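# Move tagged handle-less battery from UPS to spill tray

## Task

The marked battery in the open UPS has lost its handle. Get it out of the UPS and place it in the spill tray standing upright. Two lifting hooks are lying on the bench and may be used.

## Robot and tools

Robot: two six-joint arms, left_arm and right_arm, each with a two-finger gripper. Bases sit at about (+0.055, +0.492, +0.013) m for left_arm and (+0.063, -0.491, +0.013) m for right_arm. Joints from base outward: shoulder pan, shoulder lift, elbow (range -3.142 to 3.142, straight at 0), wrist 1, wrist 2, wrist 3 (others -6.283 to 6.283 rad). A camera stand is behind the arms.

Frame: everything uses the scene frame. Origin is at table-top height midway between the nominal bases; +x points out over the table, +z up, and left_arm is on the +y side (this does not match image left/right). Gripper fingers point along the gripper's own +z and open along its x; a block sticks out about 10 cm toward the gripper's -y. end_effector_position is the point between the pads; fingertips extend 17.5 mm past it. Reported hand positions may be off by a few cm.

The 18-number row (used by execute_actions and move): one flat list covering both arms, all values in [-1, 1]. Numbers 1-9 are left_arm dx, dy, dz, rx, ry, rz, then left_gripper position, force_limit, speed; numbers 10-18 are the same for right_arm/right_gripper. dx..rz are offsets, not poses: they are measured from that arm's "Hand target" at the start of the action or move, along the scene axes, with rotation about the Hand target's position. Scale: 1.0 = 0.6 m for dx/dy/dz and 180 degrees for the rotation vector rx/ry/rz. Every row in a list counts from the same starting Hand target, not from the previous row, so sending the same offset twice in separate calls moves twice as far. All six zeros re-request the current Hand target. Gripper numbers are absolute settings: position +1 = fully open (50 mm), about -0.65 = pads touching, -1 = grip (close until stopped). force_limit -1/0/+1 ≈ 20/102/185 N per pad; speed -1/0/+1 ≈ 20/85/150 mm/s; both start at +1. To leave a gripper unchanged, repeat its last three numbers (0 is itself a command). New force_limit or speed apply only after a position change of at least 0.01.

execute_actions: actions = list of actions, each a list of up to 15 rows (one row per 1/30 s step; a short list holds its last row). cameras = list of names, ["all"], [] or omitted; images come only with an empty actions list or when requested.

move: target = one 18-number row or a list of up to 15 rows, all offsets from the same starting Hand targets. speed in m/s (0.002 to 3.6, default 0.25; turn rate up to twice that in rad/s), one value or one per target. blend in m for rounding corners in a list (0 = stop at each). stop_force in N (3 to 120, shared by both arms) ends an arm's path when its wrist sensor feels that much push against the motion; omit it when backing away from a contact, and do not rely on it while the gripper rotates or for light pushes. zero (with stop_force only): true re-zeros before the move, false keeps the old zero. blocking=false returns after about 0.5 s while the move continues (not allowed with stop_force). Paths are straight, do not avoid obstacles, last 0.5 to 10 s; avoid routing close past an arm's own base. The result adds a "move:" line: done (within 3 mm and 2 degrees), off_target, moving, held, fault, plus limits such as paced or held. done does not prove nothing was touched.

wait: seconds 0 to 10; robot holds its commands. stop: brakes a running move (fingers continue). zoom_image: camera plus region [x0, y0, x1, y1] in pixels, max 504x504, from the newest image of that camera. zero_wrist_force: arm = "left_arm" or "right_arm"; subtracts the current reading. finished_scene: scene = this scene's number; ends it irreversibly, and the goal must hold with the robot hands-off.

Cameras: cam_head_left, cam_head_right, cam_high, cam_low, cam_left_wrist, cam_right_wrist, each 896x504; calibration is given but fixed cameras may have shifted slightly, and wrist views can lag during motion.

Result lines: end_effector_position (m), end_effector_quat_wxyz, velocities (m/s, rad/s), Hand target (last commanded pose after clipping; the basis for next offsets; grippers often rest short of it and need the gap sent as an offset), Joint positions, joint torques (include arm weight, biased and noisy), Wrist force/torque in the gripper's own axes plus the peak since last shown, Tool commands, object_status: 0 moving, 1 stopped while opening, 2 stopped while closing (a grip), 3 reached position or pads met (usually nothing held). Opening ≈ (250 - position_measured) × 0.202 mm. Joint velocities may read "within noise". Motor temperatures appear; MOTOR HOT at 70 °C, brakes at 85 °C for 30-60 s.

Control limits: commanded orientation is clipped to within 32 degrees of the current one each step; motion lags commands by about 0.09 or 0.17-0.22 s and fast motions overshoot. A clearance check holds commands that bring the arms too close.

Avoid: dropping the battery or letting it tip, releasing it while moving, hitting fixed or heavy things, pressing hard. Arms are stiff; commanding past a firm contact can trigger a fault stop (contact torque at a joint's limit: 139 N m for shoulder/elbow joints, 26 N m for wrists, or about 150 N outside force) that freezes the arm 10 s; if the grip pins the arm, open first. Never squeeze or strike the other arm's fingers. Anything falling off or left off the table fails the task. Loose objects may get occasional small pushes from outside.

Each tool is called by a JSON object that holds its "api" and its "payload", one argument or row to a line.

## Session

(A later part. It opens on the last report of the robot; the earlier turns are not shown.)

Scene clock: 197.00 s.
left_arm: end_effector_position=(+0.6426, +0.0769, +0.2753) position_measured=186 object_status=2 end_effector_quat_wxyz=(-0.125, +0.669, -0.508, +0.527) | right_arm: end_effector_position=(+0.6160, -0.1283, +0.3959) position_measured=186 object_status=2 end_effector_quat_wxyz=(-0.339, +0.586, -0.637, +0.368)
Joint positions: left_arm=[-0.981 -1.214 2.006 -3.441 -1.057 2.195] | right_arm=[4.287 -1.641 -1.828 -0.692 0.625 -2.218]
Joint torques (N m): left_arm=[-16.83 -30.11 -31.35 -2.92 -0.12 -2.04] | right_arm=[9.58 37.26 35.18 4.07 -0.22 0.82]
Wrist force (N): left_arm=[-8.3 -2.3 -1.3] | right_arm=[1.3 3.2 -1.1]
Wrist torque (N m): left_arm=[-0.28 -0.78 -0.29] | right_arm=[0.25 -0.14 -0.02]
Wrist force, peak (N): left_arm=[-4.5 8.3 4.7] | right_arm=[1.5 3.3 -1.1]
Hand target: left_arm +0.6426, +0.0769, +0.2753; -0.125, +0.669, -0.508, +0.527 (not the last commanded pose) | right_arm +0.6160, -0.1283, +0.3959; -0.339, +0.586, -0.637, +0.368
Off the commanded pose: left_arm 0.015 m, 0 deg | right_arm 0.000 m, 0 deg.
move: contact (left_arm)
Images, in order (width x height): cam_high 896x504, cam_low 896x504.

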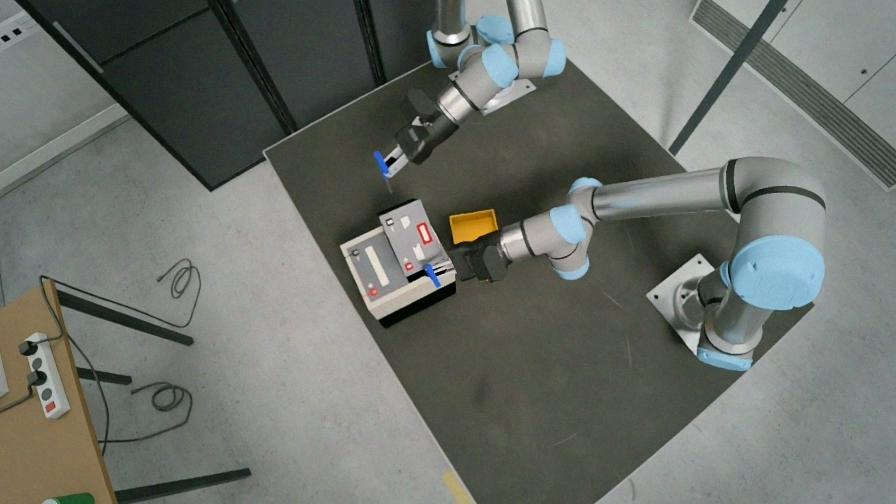

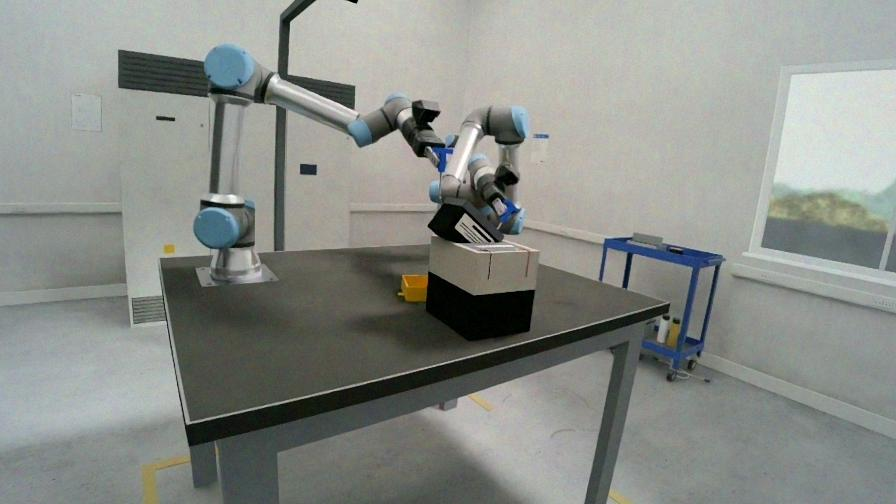

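{"api": "move", "payload": {
  "target": [
    [-0.0024,-0.0244,0.0492,0.0553,-0.0055,0,-1,-0.5,-0.3,0,0,0,0,0,0,-1,-0.5,-0.3],
    [-0.0057,-0.0569,0.0933,0.1106,-0.0111,0,-1,-0.5,-0.3,0,0,0,0,0,0,-1,-0.5,-0.3]
  ],
  "speed": 0.025,
  "blend": [0.003,0],
  "stop_force": 35,
  "cameras": ["cam_low","cam_right_wrist","cam_left_wrist"]
}}

{"api": "zoom_image", "payload": {
  "camera": "cam_low",
  "region": [430, 160, 550, 260]
}}

Scene clock: 206.30 s.
left_arm: end_effector_position=(+0.6392, +0.0428, +0.3313) position_measured=186 object_status=2 end_effector_quat_wxyz=(-0.248, +0.628, -0.589, +0.443) | right_arm: end_effector_position=(+0.6160, -0.1283, +0.3959) position_measured=186 object_status=2 end_effector_quat_wxyz=(-0.339, +0.586, -0.637, +0.368)
Joint positions: left_arm=[-1.072 -1.283 1.827 -2.997 -0.866 2.344] | right_arm=[4.287 -1.641 -1.828 -0.692 0.625 -2.218]
Joint torques (N m): left_arm=[2.41 -39.39 -16.3 -7.02 -4.31 -2.41] | right_arm=[9.42 36.35 34.72 3.91 -0.04 0.89]
Wrist force (N): left_arm=[-15.0 2.4 -1.2] | right_arm=[1.0 3.3 -1.0]
Wrist torque (N m): left_arm=[-0.29 -0.88 -0.05] | right_arm=[0.25 -0.10 -0.02]
Wrist force, peak (N): left_arm=[-18.4 1.7 -1.5] | right_arm=[1.0 3.7 -0.7]
Hand target: left_arm +0.6392, +0.0428, +0.3313; -0.248, +0.628, -0.589, +0.443 | right_arm +0.6160, -0.1283, +0.3959; -0.339, +0.586, -0.637, +0.368
Off the commanded pose: left_arm 0.000 m, 0 deg | right_arm 0.000 m, 0 deg.
move: done
camera_calibration:
cam_left_wrist: T_world_to_cam=[[-0.0659552, -0.956228, 0.285093, -0.00211641], [-0.788353, -0.12521, -0.602348, 0.723786], [0.611678, -0.264481, -0.745587, 0.000990661], [0, 0, 0, 1]] pos_world=[0.569853, 0.0888631, 0.437313]
cam_right_wrist: T_world_to_cam=[[-0.0766699, -0.996988, 0.0117054, -0.0757143], [-0.752049, 0.0501177, -0.657199, 0.749846], [0.654632, -0.0591904, -0.753627, 0.0169397], [0, 0, 0, 1]] pos_world=[0.547027, -0.112064, 0.50645]
Images, in order (width x height): cam_low 896x504, cam_left_wrist 896x504, cam_right_wrist 896x504.

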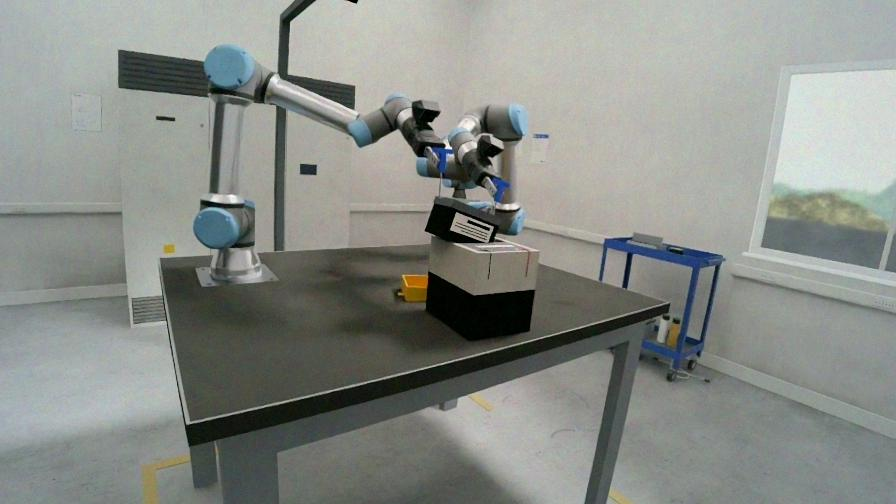

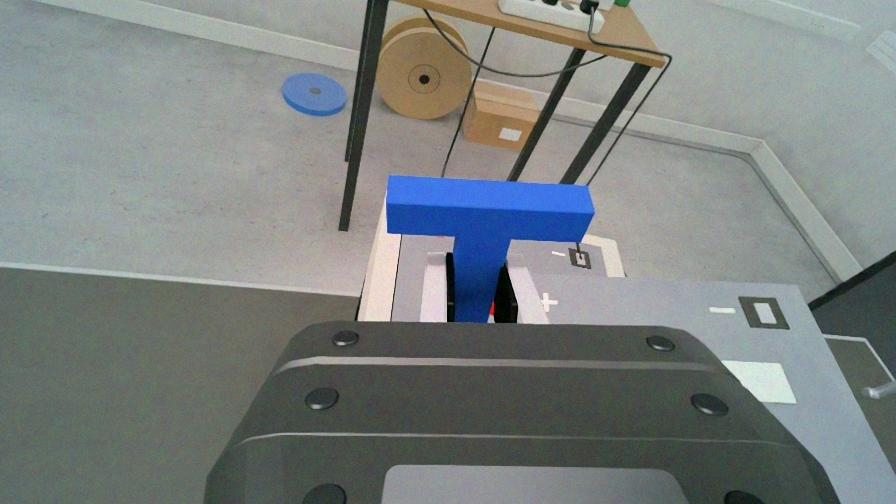

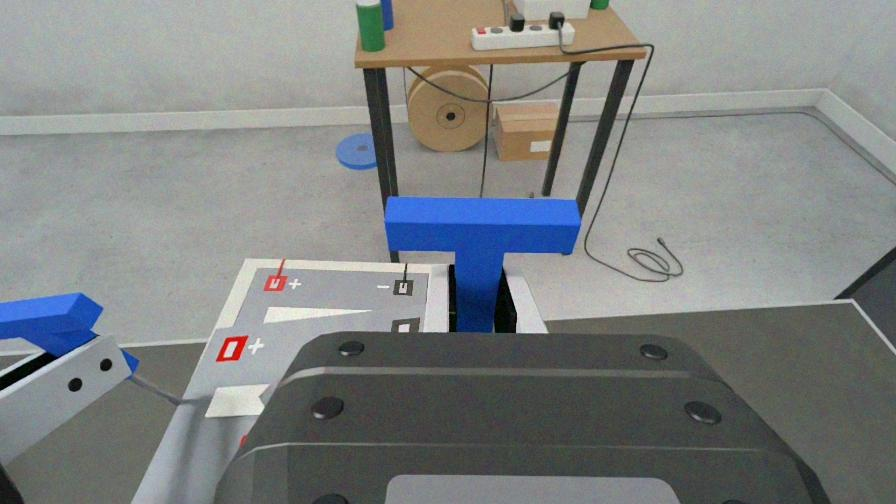

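Scaled by 4.200.

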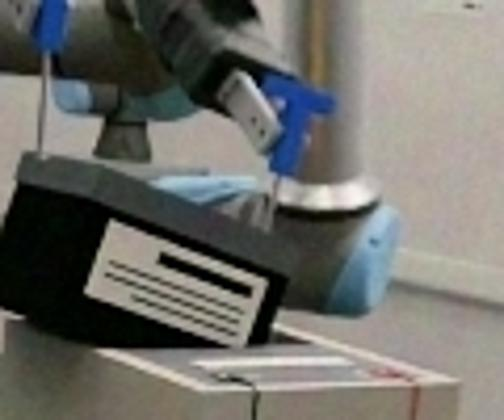

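{"api": "move", "payload": {
  "target": [-0.0035,-0.0355,0.0375,0.0525,-0.0053,0,-1,-0.5,-0.3,0,0,0,0,0,0,-1,-0.5,-0.3],
  "speed": 0.025,
  "stop_force": 35,
  "cameras": ["cam_low","cam_right_wrist","cam_left_wrist","cam_high"]
}}

{"api": "zoom_image", "payload": {
  "camera": "cam_low",
  "region": [430, 160, 550, 260]
}}

{"api": "zoom_image", "payload": {
  "camera": "cam_high",
  "region": [340, 170, 480, 310]
}}

Scene clock: 211.63 s.
left_arm: end_effector_position=(+0.6371, +0.0215, +0.3537) position_measured=186 object_status=2 end_effector_quat_wxyz=(-0.304, +0.602, -0.622, +0.398) | right_arm: end_effector_position=(+0.6160, -0.1283, +0.3959) position_measured=186 object_status=2 end_effector_quat_wxyz=(-0.339, +0.586, -0.637, +0.368)
Joint positions: left_arm=[-1.115 -1.274 1.718 -2.793 -0.774 2.395] | right_arm=[4.287 -1.641 -1.828 -0.692 0.625 -2.218]
Joint torques (N m): left_arm=[6.45 -43.87 -16.35 -7.3 -1.91 -1.52] | right_arm=[-3.17 25.27 22.91 2.87 -3.14 0.88]
Wrist force (N): left_arm=[-8.2 5.9 1.2] | right_arm=[1.7 3.3 -1.0]
Wrist torque (N m): left_arm=[-0.36 -0.49 -0.39] | right_arm=[0.25 -0.21 -0.01]
Wrist force, peak (N): left_arm=[-11.9 14.8 6.6] | right_arm=[14.4 5.0 -1.0]
Hand target: left_arm +0.6371, +0.0215, +0.3538; -0.304, +0.602, -0.622, +0.398 | right_arm +0.6160, -0.1283, +0.3959; -0.339, +0.586, -0.637, +0.368
Off the commanded pose: left_arm 0.000 m, 0 deg | right_arm 0.000 m, 0 deg.
move: done
camera_calibration:
cam_left_wrist: T_world_to_cam=[[-0.0693127, -0.989985, 0.122982, 0.0311421], [-0.77808, -0.0235032, -0.627725, 0.733256], [0.624329, -0.139199, -0.768659, 0.0107914], [0, 0, 0, 1]] pos_world=[0.565953, 0.0495663, 0.464748]
cam_right_wrist: T_world_to_cam=[[-0.0766046, -0.996994, 0.0116303, -0.0757214], [-0.752053, 0.050118, -0.657195, 0.749836], [0.654636, -0.0590907, -0.753631, 0.017092], [0, 0, 0, 1]] pos_world=[0.546927, -0.112064, 0.50655]
Images, in order (width x height): cam_high 896x504, cam_low 896x504, cam_left_wrist 896x504, cam_right_wrist 896x504.

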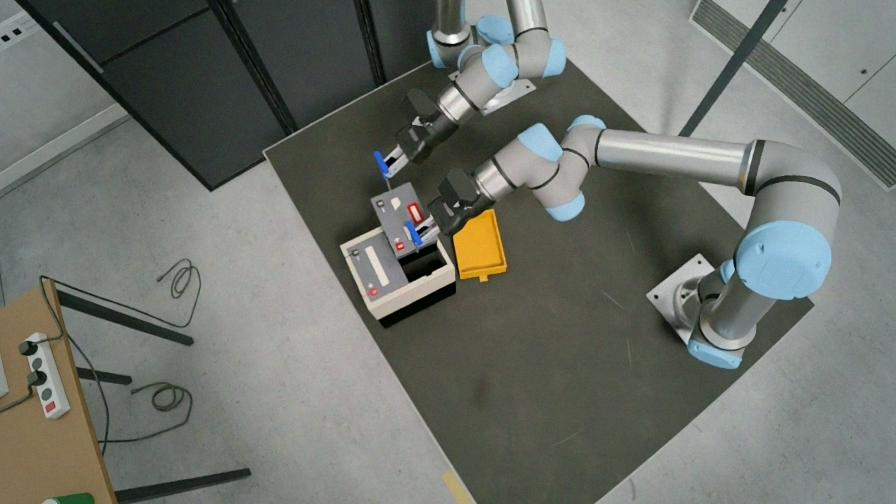

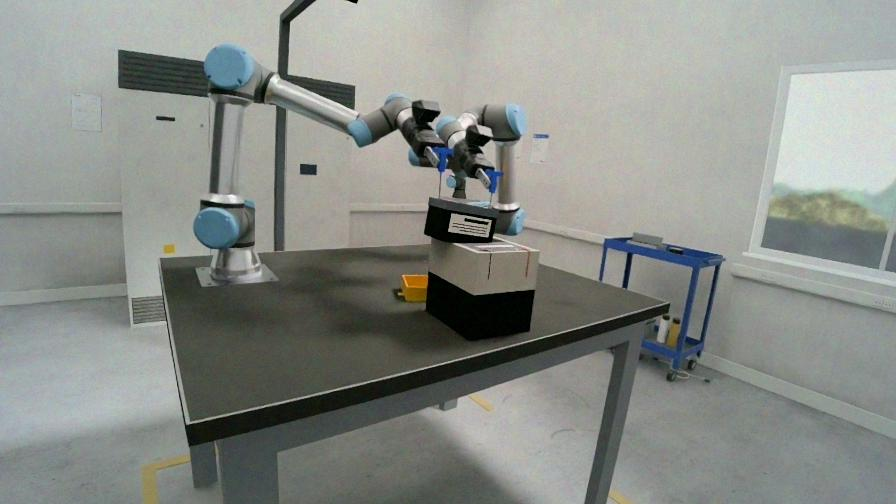

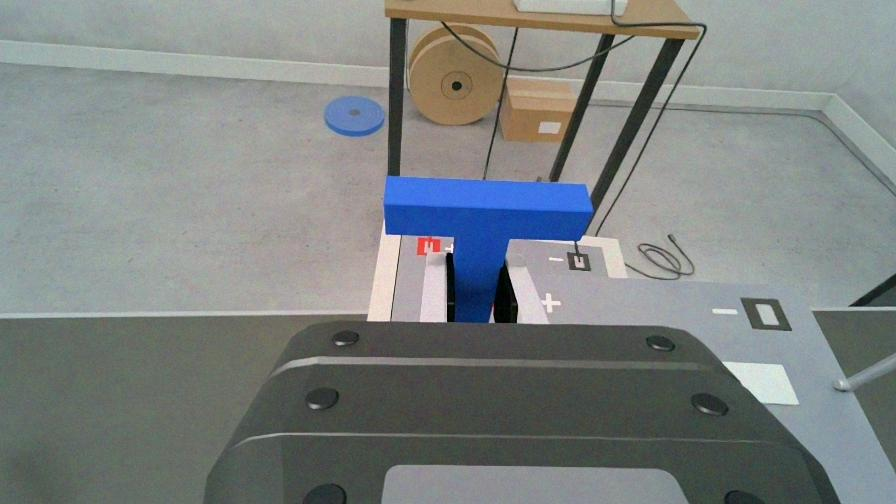

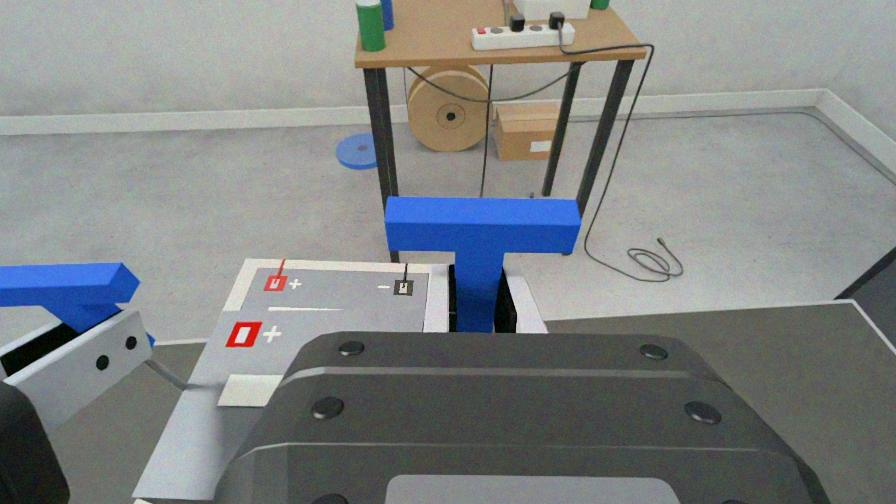

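Scaled by 4.200.

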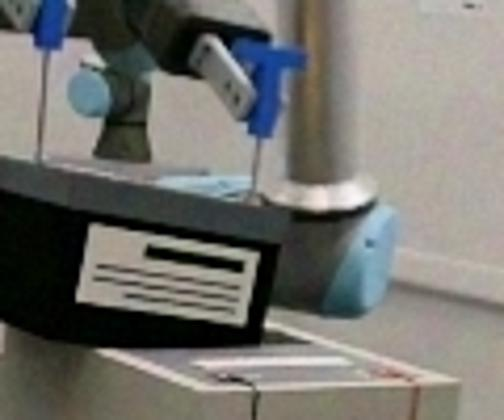

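Scaled by 3.600.

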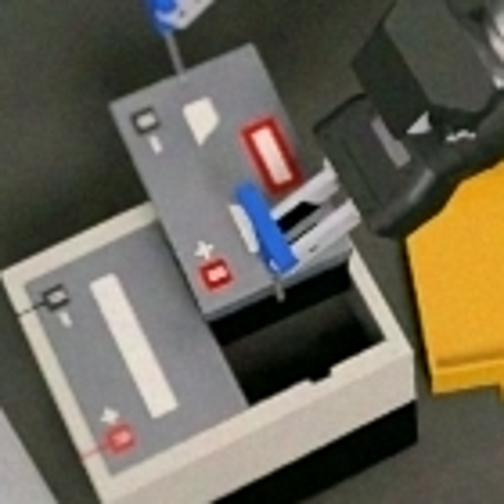

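{"api": "move", "payload": {
  "target": [
    [0,0,0,0,0,0,-1,-0.5,-0.3,-0.0037,-0.0362,0,-0.0332,0.0033,0,-1,-0.5,-0.3],
    [0,0,0,0,0,0,-1,-0.5,-0.3,0.001,-0.0343,-0.0548,-0.0332,0.0033,0,-1,-0.5,-0.3]
  ],
  "speed": 0.07,
  "stop_force": 10
}}

{"api": "move", "payload": {
  "target": [0,0,0,0,0,0,-1,-0.5,-0.3,0.0033,0.0333,-0.0035,0,0,0,-1,-0.5,-0.3],
  "speed": 0.02,
  "stop_force": 4
}}

{"api": "move", "payload": {
  "target": [0,0,0,0,0,0,-1,-0.5,-0.3,0.0003,0.0026,0.025,0,0,0,-1,-0.5,-0.3],
  "speed": 0.02,
  "stop_force": 5,
  "cameras": ["cam_low","cam_high","cam_left_wrist"]
}}

{"api": "zoom_image", "payload": {
  "camera": "cam_low",
  "region": [400, 140, 550, 260]
}}

{"api": "zoom_image", "payload": {
  "camera": "cam_high",
  "region": [340, 150, 480, 290]
}}

Scene clock: 215.07 s.
left_arm: end_effector_position=(+0.6371, +0.0215, +0.3538) position_measured=186 object_status=2 end_effector_quat_wxyz=(-0.304, +0.602, -0.622, +0.398) | right_arm: end_effector_position=(+0.6166, -0.1489, +0.3630) position_measured=186 object_status=2 end_effector_quat_wxyz=(-0.305, +0.605, -0.619, +0.398)
Joint positions: left_arm=[-1.115 -1.274 1.718 -2.793 -0.774 2.395] | right_arm=[4.277 -1.649 -1.896 -0.677 0.599 -2.264]
Joint torques (N m): left_arm=[6.38 -49.35 -17.07 -5.97 0.08 -1.35] | right_arm=[8.55 38.81 35.07 3.77 -3.23 1.4]
Wrist force (N): left_arm=[-7.7 6.3 1.6] | right_arm=[1.8 3.3 -1.1]
Wrist torque (N m): left_arm=[-0.32 -0.55 -0.39] | right_arm=[0.26 -0.25 -0.03]
Wrist force, peak (N): left_arm=[-8.5 6.6 1.7] | right_arm=[1.5 4.2 -0.8]
Hand target: left_arm +0.6371, +0.0215, +0.3538; -0.304, +0.602, -0.622, +0.398 | right_arm +0.6166, -0.1489, +0.3630; -0.305, +0.605, -0.619, +0.398
Off the commanded pose: left_arm 0.000 m, 0 deg | right_arm 0.000 m, 0 deg.
move: done

Scene clock: 217.27 s.
left_arm: end_effector_position=(+0.6371, +0.0215, +0.3538) position_measured=186 object_status=2 end_effector_quat_wxyz=(-0.304, +0.602, -0.622, +0.398) | right_arm: end_effector_position=(+0.6186, -0.1289, +0.3609) position_measured=186 object_status=2 end_effector_quat_wxyz=(-0.305, +0.605, -0.619, +0.398)
Joint positions: left_arm=[-1.115 -1.274 1.718 -2.793 -0.774 2.395] | right_arm=[4.291 -1.686 -1.855 -0.699 0.593 -2.242]
Joint torques (N m): left_arm=[6.57 -49.25 -17.6 -5.17 1.22 -1.49] | right_arm=[-11.09 40.1 13.87 5.21 0.23 -2.08]
Wrist force (N): left_arm=[-8.1 6.2 1.6] | right_arm=[1.9 2.9 -1.2]
Wrist torque (N m): left_arm=[-0.32 -0.47 -0.39] | right_arm=[0.25 -0.14 -0.15]
Wrist force, peak (N): left_arm=[-8.7 6.5 1.8] | right_arm=[2.8 3.5 -0.7]
Hand target: left_arm +0.6371, +0.0215, +0.3538; -0.304, +0.602, -0.622, +0.398 | right_arm +0.6186, -0.1289, +0.3609; -0.305, +0.605, -0.619, +0.398
Off the commanded pose: left_arm 0.000 m, 0 deg | right_arm 0.000 m, 0 deg.
move: done

Scene clock: 218.90 s.
left_arm: end_effector_position=(+0.6371, +0.0215, +0.3537) position_measured=186 object_status=2 end_effector_quat_wxyz=(-0.304, +0.602, -0.622, +0.398) | right_arm: end_effector_position=(+0.6187, -0.1278, +0.3715) position_measured=186 object_status=2 end_effector_quat_wxyz=(-0.305, +0.605, -0.619, +0.398)
Joint positions: left_arm=[-1.115 -1.274 1.718 -2.793 -0.774 2.395] | right_arm=[4.292 -1.679 -1.835 -0.728 0.592 -2.241]
Joint torques (N m): left_arm=[2.35 -48.97 -31.22 -8.07 2.11 -1.41] | right_arm=[-9.04 27.8 16.31 2.09 -4.77 -1.73]
Wrist force (N): left_arm=[-5.5 9.5 3.7] | right_arm=[2.5 3.2 -0.4]
Wrist torque (N m): left_arm=[-0.38 -0.35 -0.49] | right_arm=[0.15 -0.15 -0.18]
Wrist force, peak (N): left_arm=[-8.0 13.3 5.9] | right_arm=[2.1 18.3 6.8]
Hand target: left_arm +0.6371, +0.0215, +0.3538; -0.304, +0.602, -0.622, +0.398 | right_arm +0.6187, -0.1278, +0.3715; -0.305, +0.605, -0.619, +0.398 (not the last commanded pose)
Off the commanded pose: left_arm 0.000 m, 0 deg | right_arm 0.004 m, 0 deg.
move: contact (right_arm)
camera_calibration:
cam_left_wrist: T_world_to_cam=[[-0.0693127, -0.989985, 0.122982, 0.0312411], [-0.77808, -0.0235032, -0.627725, 0.733258], [0.624329, -0.139199, -0.768659, 0.0108053], [0, 0, 0, 1]] pos_world=[0.565953, 0.0496663, 0.464748]
Images, in order (width x height): cam_high 896x504, cam_low 896x504, cam_left_wrist 896x504.

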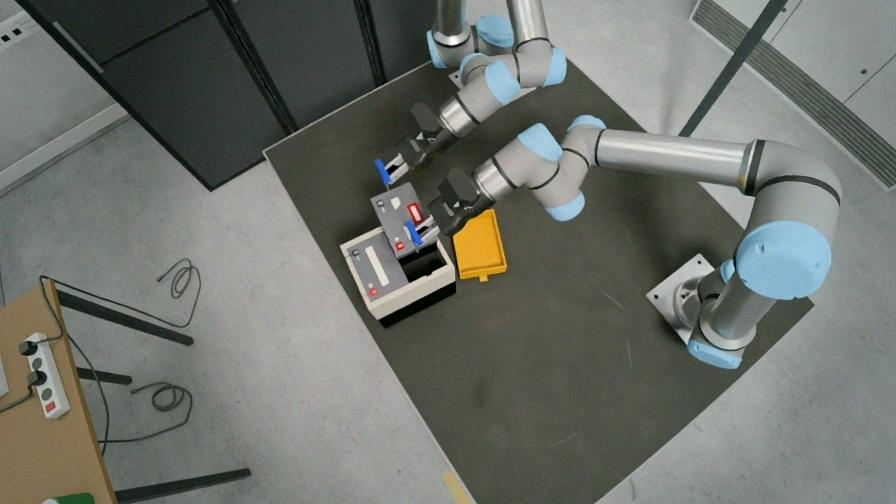

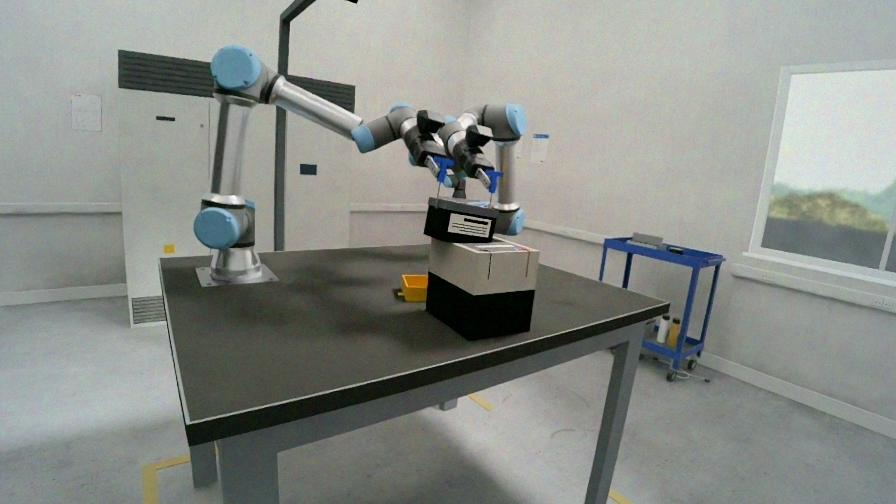

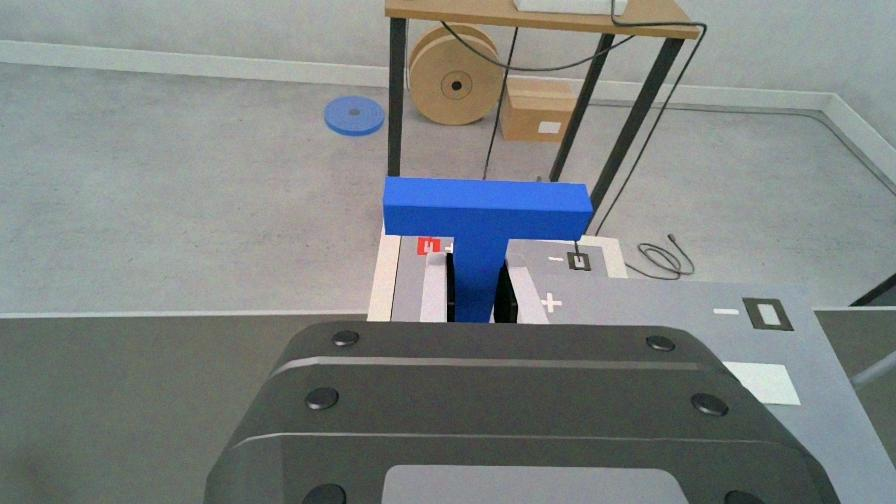

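Scaled by 3.360.

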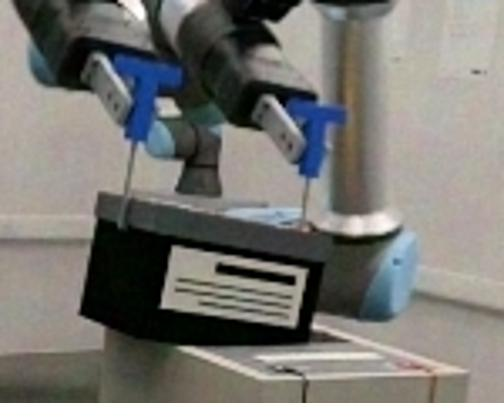

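Scaled by 3.600.

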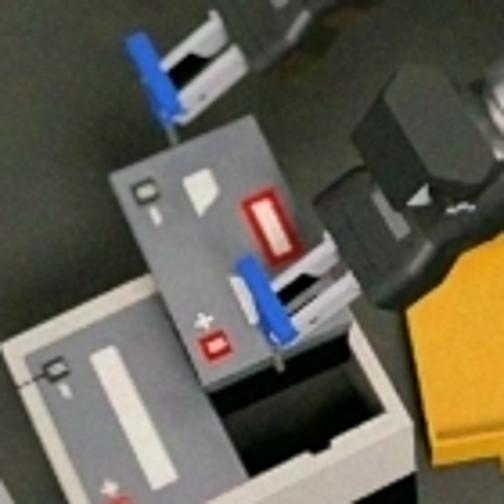

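{"api": "move", "payload": {
  "target": [0,0,0.025,0,0,0,-1,-0.5,-0.3,0,0,0.025,0,0,0,-1,-0.5,-0.3],
  "speed": 0.02,
  "cameras": ["cam_low"]
}}

{"api": "zoom_image", "payload": {
  "camera": "cam_low",
  "region": [400, 140, 550, 260]
}}

Scene clock: 220.57 s.
left_arm: end_effector_position=(+0.6371, +0.0215, +0.3690) position_measured=186 object_status=2 end_effector_quat_wxyz=(-0.304, +0.602, -0.622, +0.398) | right_arm: end_effector_position=(+0.6187, -0.1278, +0.3867) position_measured=186 object_status=2 end_effector_quat_wxyz=(-0.305, +0.605, -0.619, +0.398)
Joint positions: left_arm=[-1.115 -1.289 1.696 -2.756 -0.774 2.395] | right_arm=[4.292 -1.666 -1.808 -0.767 0.592 -2.241]
Joint torques (N m): left_arm=[-2.23 -39.45 -26.96 -9.91 3.12 0.01] | right_arm=[-8.82 40.33 26.6 8.45 -4.14 -0.47]
Wrist force (N): left_arm=[-4.4 16.3 7.2] | right_arm=[2.9 20.5 8.4]
Wrist torque (N m): left_arm=[-0.43 -0.39 -0.50] | right_arm=[0.18 -0.14 -0.24]
Wrist force, peak (N): left_arm=[-5.1 17.9 7.0] | right_arm=[2.6 21.6 8.3]
Hand target: left_arm +0.6371, +0.0215, +0.3688; -0.304, +0.602, -0.622, +0.398 | right_arm +0.6187, -0.1278, +0.3865; -0.305, +0.605, -0.619, +0.398
Off the commanded pose: left_arm 0.000 m, 0 deg | right_arm 0.000 m, 0 deg.
move: done
Images, in order (width x height): cam_low 896x504.

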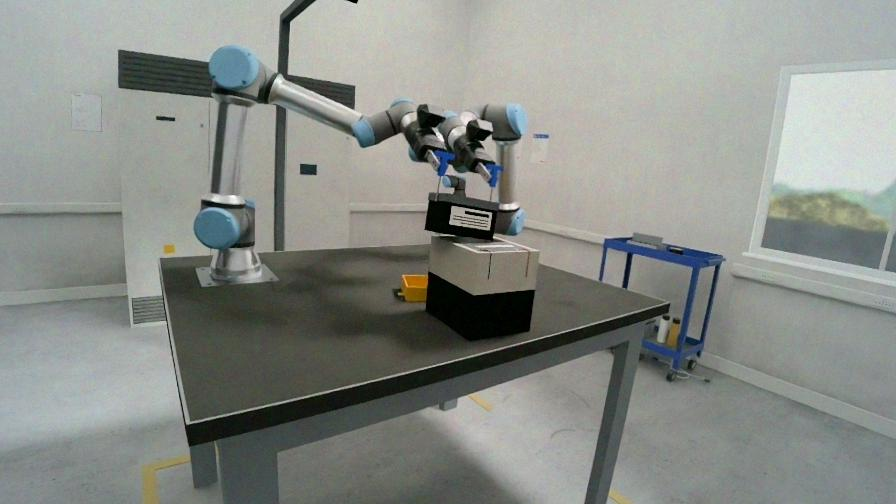

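Scaled by 3.360.

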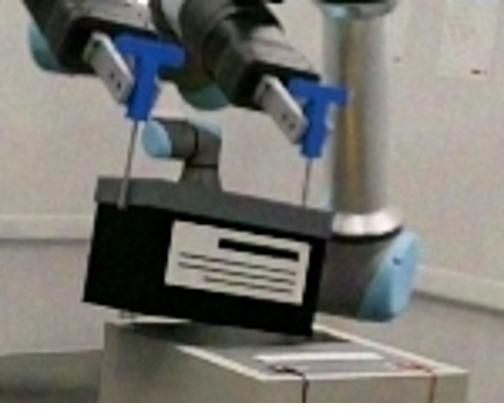

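{"api": "move", "payload": {
  "target": [
    [0,0,0.02,0,0,0,-1,-0.5,-0.3,0,0,0.02,0,0,0,-1,-0.5,-0.3],
    [0.0001,0.0008,0.033,0.0332,-0.0033,0,-1,-0.5,-0.3,-0.0001,-0.0008,0.007,0.0332,-0.0033,0,-1,-0.5,-0.3]
  ],
  "speed": 0.03,
  "cameras": ["cam_low"]
}}

{"api": "zoom_image", "payload": {
  "camera": "cam_low",
  "region": [400, 140, 550, 260]
}}

Scene clock: 223.80 s.
left_arm: end_effector_position=(+0.6371, +0.0220, +0.3886) position_measured=186 object_status=2 end_effector_quat_wxyz=(+0.338, -0.583, +0.640, -0.368) | right_arm: end_effector_position=(+0.6186, -0.1284, +0.3906) position_measured=186 object_status=2 end_effector_quat_wxyz=(-0.339, +0.586, -0.637, +0.368) end_effector_velocity=(+0.000, +0.000, -0.001) end_effector_angular_velocity=(-0.004, +0.002, +0.000)
Joint positions: left_arm=[-1.127 -1.298 1.641 -2.632 -0.726 2.436] | right_arm=[4.282 -1.651 -1.833 -0.672 0.628 -2.225]
Joint velocities: left_arm=[within noise] | right_arm=[0 0 0 -0.005 0 0]
Joint torques (N m): left_arm=[-7.63 -35.83 -30.65 -9.23 2.55 -1.05] | right_arm=[-5.25 48.21 39.92 5.34 -5.46 0.83]
Wrist force (N): left_arm=[-3.4 17.8 7.3] | right_arm=[4.7 20.5 7.9]
Wrist torque (N m): left_arm=[-0.42 -0.22 -0.61] | right_arm=[0.11 0.00 -0.35]
Wrist force, peak (N): left_arm=[-4.3 19.0 8.4] | right_arm=[1.6 23.4 9.2]
Hand target: left_arm +0.6371, +0.0220, +0.3886; +0.338, -0.583, +0.640, -0.369 | right_arm +0.6186, -0.1283, +0.3907; -0.339, +0.586, -0.637, +0.368
Off the commanded pose: left_arm 0.000 m, 0 deg | right_arm 0.000 m, 0 deg.
move: done
Images, in order (width x height): cam_low 896x504.

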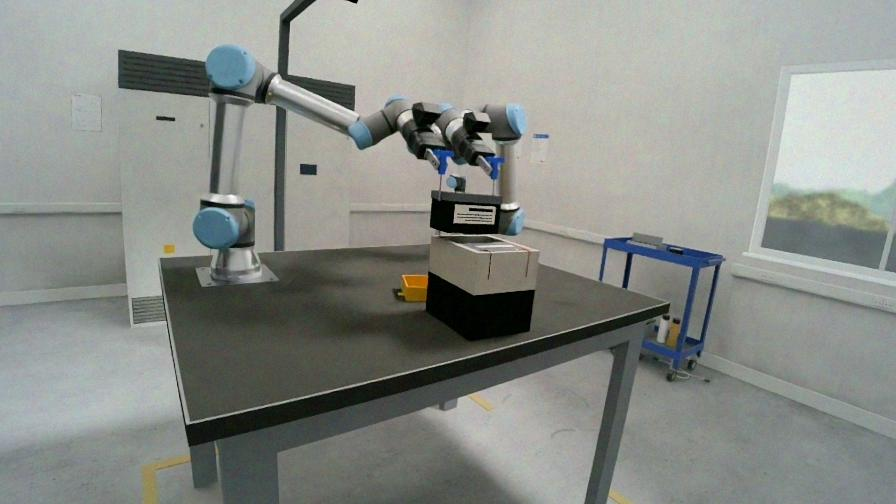

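Scaled by 3.360.

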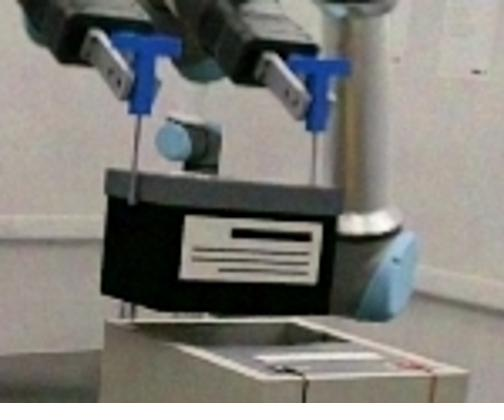

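{"api": "move", "payload": {
  "target": [
    [0,0,0.03,0,0,0,-1,-0.5,-0.3,0,0,0.03,0,0,0,-1,-0.5,-0.3],
    [-0.292,0.0727,0.03,0,0,0,-1,-0.5,-0.3,-0.292,0.0727,0.03,0,0,0,-1,-0.5,-0.3]
  ],
  "speed": 0.04,
  "cameras": ["cam_low","cam_high"]
}}

Scene clock: 229.83 s.
left_arm: end_effector_position=(+0.4619, +0.0656, +0.4066) position_measured=186 object_status=2 end_effector_quat_wxyz=(+0.338, -0.583, +0.640, -0.369) | right_arm: end_effector_position=(+0.4434, -0.0846, +0.4089) position_measured=186 object_status=2 end_effector_quat_wxyz=(-0.339, +0.586, -0.637, +0.368)
Joint positions: left_arm=[-1.446 -1.688 1.932 -2.161 -0.56 1.975] | right_arm=[4.677 -1.441 -1.838 -1.482 0.523 -1.513]
Joint torques (N m): left_arm=[9.46 -16.06 -43.84 -8.81 4.06 0.96] | right_arm=[-10.66 22.29 31.72 7.48 -5.79 -2.58]
Wrist force (N): left_arm=[-3.7 17.2 7.4] | right_arm=[5.7 20.3 8.2]
Wrist torque (N m): left_arm=[-0.48 -0.32 -0.55] | right_arm=[0.11 0.02 -0.32]
Wrist force, peak (N): left_arm=[-2.6 19.8 9.0] | right_arm=[5.0 21.8 8.7]
Hand target: left_arm +0.4619, +0.0656, +0.4066; +0.338, -0.583, +0.640, -0.369 | right_arm +0.4434, -0.0847, +0.4087; -0.339, +0.586, -0.637, +0.368
Off the commanded pose: left_arm 0.000 m, 0 deg | right_arm 0.000 m, 0 deg.
move: done
Images, in order (width x height): cam_high 896x504, cam_low 896x504.

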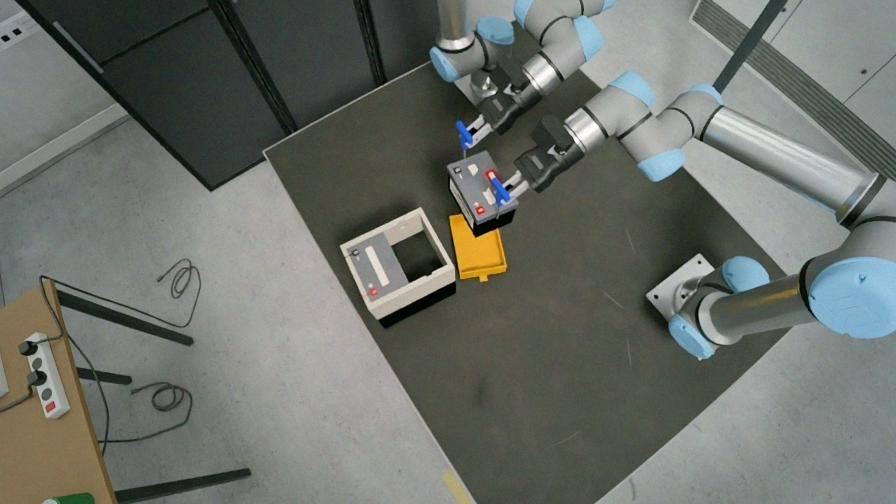

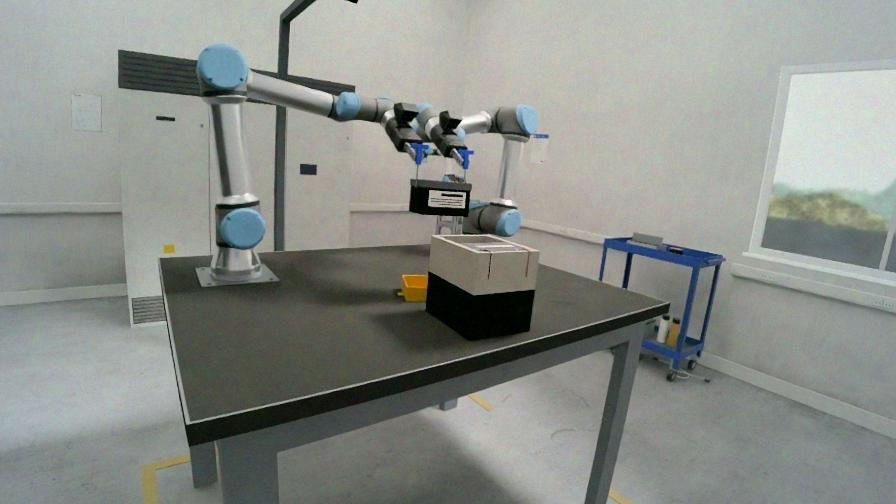

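{"api": "move", "payload": {
  "target": [
    [0.0103,0.0003,0,0,0,-0.0257,-1,-0.5,-0.3,-0.0098,0.0037,0,0,0,-0.0257,-1,-0.5,-0.3],
    [0.0207,-0.0003,0,0,0,-0.0514,-1,-0.5,-0.3,-0.0192,0.008,0,0,0,-0.0514,-1,-0.5,-0.3],
    [0.0308,-0.0017,0,0,0,-0.0771,-1,-0.5,-0.3,-0.0283,0.013,0,0,0,-0.0771,-1,-0.5,-0.3],
    [0.041,-0.0038,0,0,0,-0.1028,-1,-0.5,-0.3,-0.037,0.0188,0,0,0,-0.1028,-1,-0.5,-0.3]
  ],
  "speed": 0.05,
  "blend": [0.002,0.002,0.002,0],
  "cameras": ["cam_high","cam_low"]
}}

{"api": "zoom_image", "payload": {
  "camera": "cam_high",
  "region": [420, 130, 560, 300]
}}

Scene clock: 234.33 s.
left_arm: end_effector_position=(+0.4866, +0.0634, +0.4065) position_measured=186 object_status=2 end_effector_quat_wxyz=(+0.274, -0.473, +0.725, -0.418) | right_arm: end_effector_position=(+0.4212, -0.0734, +0.4087) position_measured=186 object_status=2 end_effector_quat_wxyz=(+0.275, -0.476, +0.723, -0.418)
Joint positions: left_arm=[-1.312 -1.695 2.043 -2.738 -0.822 2.578] | right_arm=[4.695 -1.654 -1.507 -2.111 0.63 -0.91]
Joint torques (N m): left_arm=[-13.17 -20.91 -30.77 -5.77 5.37 -1.74] | right_arm=[-11.33 46.47 22.1 4.24 -9.02 -2.68]
Wrist force (N): left_arm=[-2.4 17.6 7.1] | right_arm=[4.2 20.3 7.9]
Wrist torque (N m): left_arm=[-0.44 -0.23 -0.48] | right_arm=[0.11 0.03 -0.25]
Wrist force, peak (N): left_arm=[-4.1 17.8 7.7] | right_arm=[6.2 20.8 7.6]
Hand target: left_arm +0.4865, +0.0633, +0.4066; +0.274, -0.473, +0.725, -0.418 | right_arm +0.4212, -0.0734, +0.4087; +0.276, -0.476, +0.723, -0.418
Off the commanded pose: left_arm 0.000 m, 0 deg | right_arm 0.000 m, 0 deg.
move: done
Images, in order (width x height): cam_high 896x504, cam_low 896x504.

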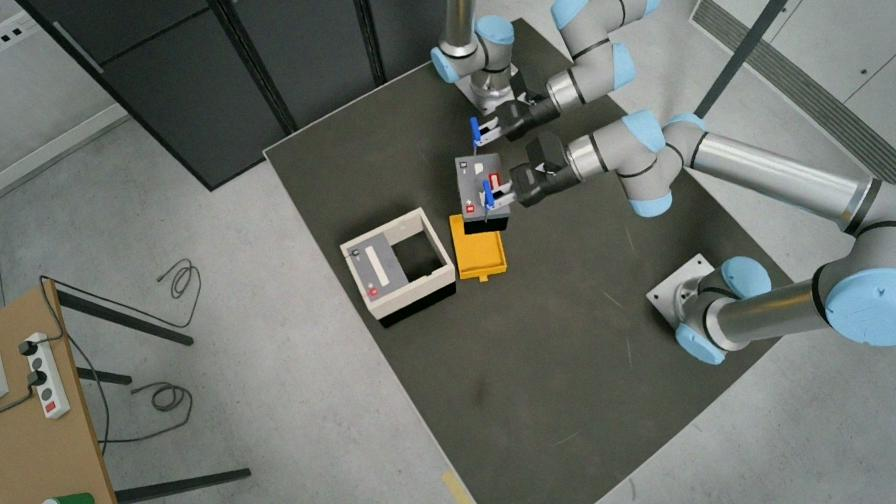

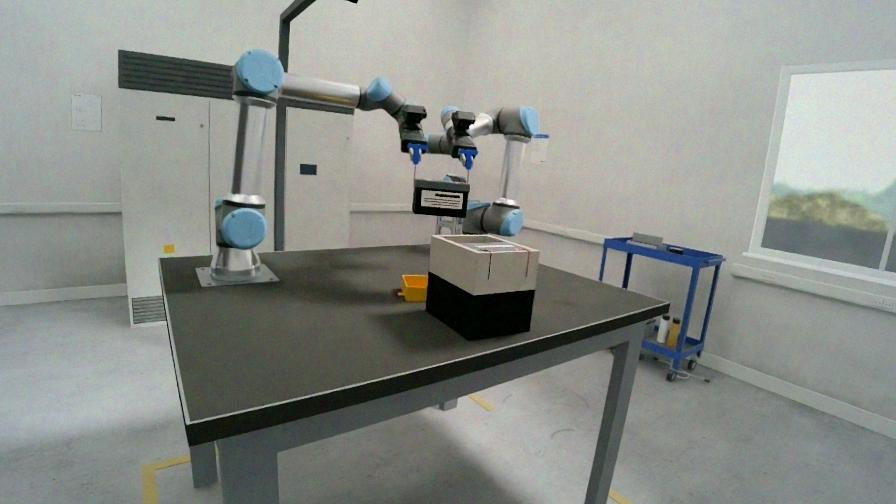

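Scaled by 2.965.

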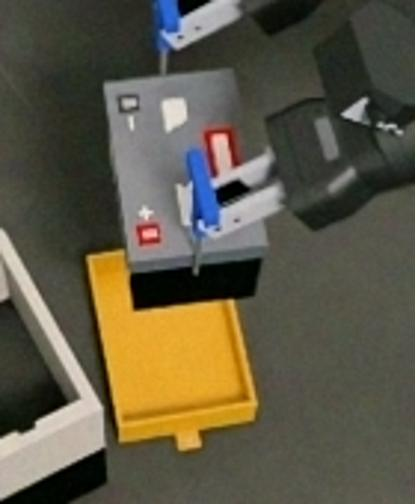

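{"api": "move", "payload": {
  "target": [0,0,-0.31,0,0,0,-1,-0.5,-0.3,0,0,-0.31,0,0,0,-1,-0.5,-0.3],
  "speed": 0.07,
  "cameras": ["cam_high","cam_low"]
}}

{"api": "zoom_image", "payload": {
  "camera": "cam_high",
  "region": [420, 180, 540, 300]
}}

{"api": "zoom_image", "payload": {
  "camera": "cam_low",
  "region": [370, 200, 490, 320]
}}

Scene clock: 237.83 s.
left_arm: end_effector_position=(+0.4865, +0.0633, +0.2205) position_measured=186 object_status=2 end_effector_quat_wxyz=(+0.274, -0.473, +0.726, -0.418) | right_arm: end_effector_position=(+0.4212, -0.0735, +0.2227) position_measured=186 object_status=2 end_effector_quat_wxyz=(+0.275, -0.476, +0.723, -0.418)
Joint positions: left_arm=[-1.312 -1.376 2.308 -3.323 -0.822 2.578] | right_arm=[4.695 -1.767 -1.872 -1.633 0.629 -0.91]
Joint torques (N m): left_arm=[-4.93 -38.13 -34.87 -6.94 1.47 1.26] | right_arm=[3.63 48.2 39.6 0.55 -7.67 -2.86]
Wrist force (N): left_arm=[-1.8 17.6 7.3] | right_arm=[4.0 20.6 8.2]
Wrist torque (N m): left_arm=[-0.48 -0.26 -0.54] | right_arm=[0.14 -0.07 -0.23]
Wrist force, peak (N): left_arm=[-1.1 19.4 9.3] | right_arm=[3.3 22.4 10.0]
Hand target: left_arm +0.4865, +0.0633, +0.2206; +0.274, -0.473, +0.725, -0.418 | right_arm +0.4212, -0.0734, +0.2227; +0.276, -0.476, +0.723, -0.418
Off the commanded pose: left_arm 0.000 m, 0 deg | right_arm 0.000 m, 0 deg.
move: done
Images, in order (width x height): cam_high 896x504, cam_low 896x504.

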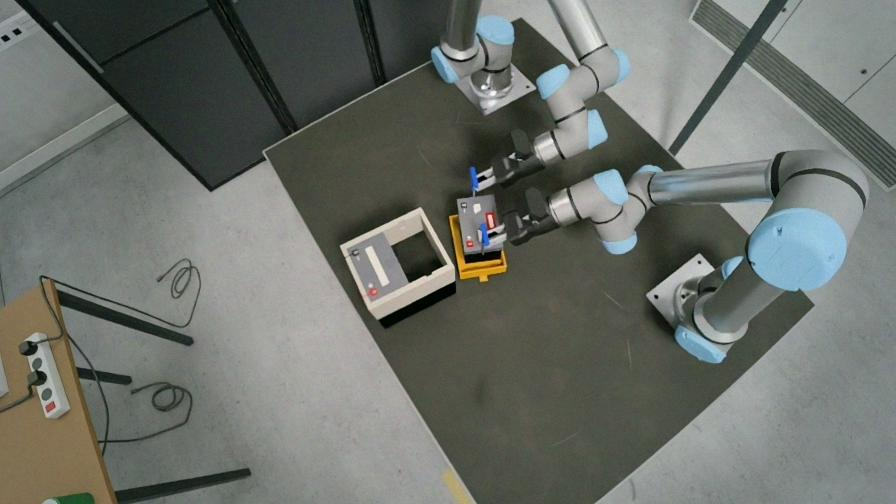

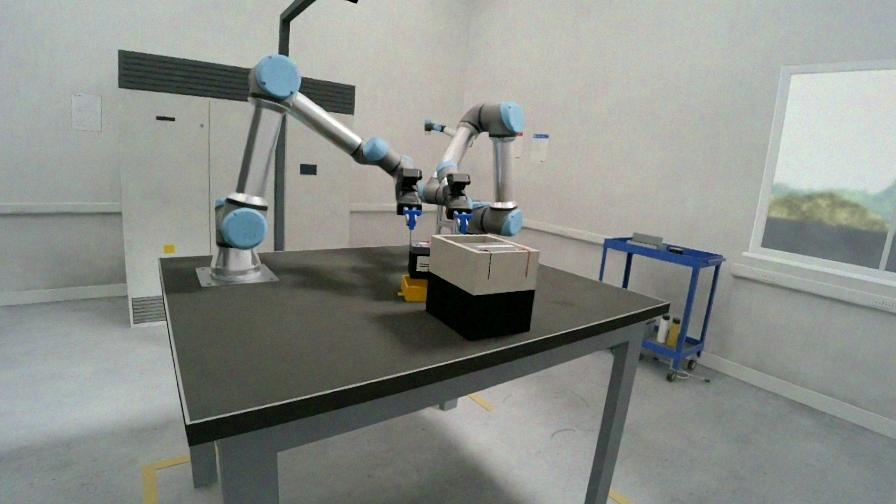

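Scaled by 4.200.

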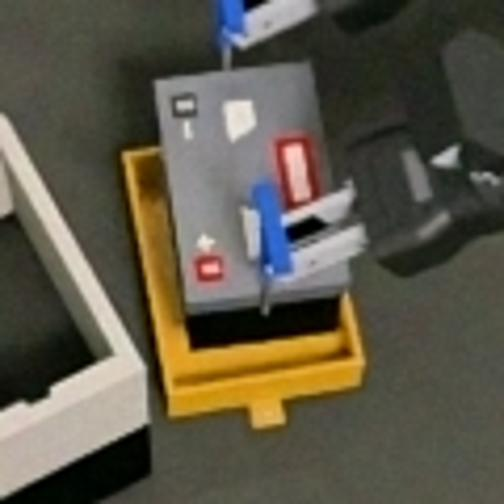

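Scaled by 4.200.

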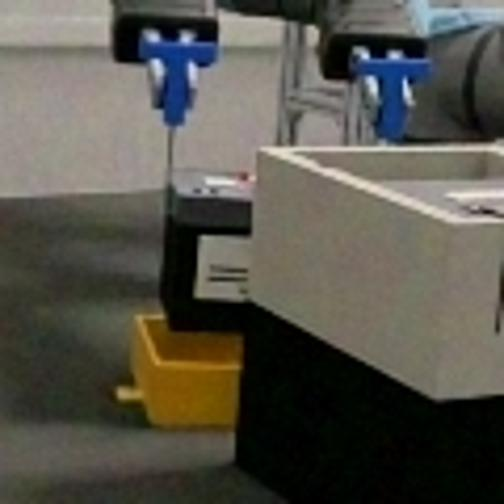

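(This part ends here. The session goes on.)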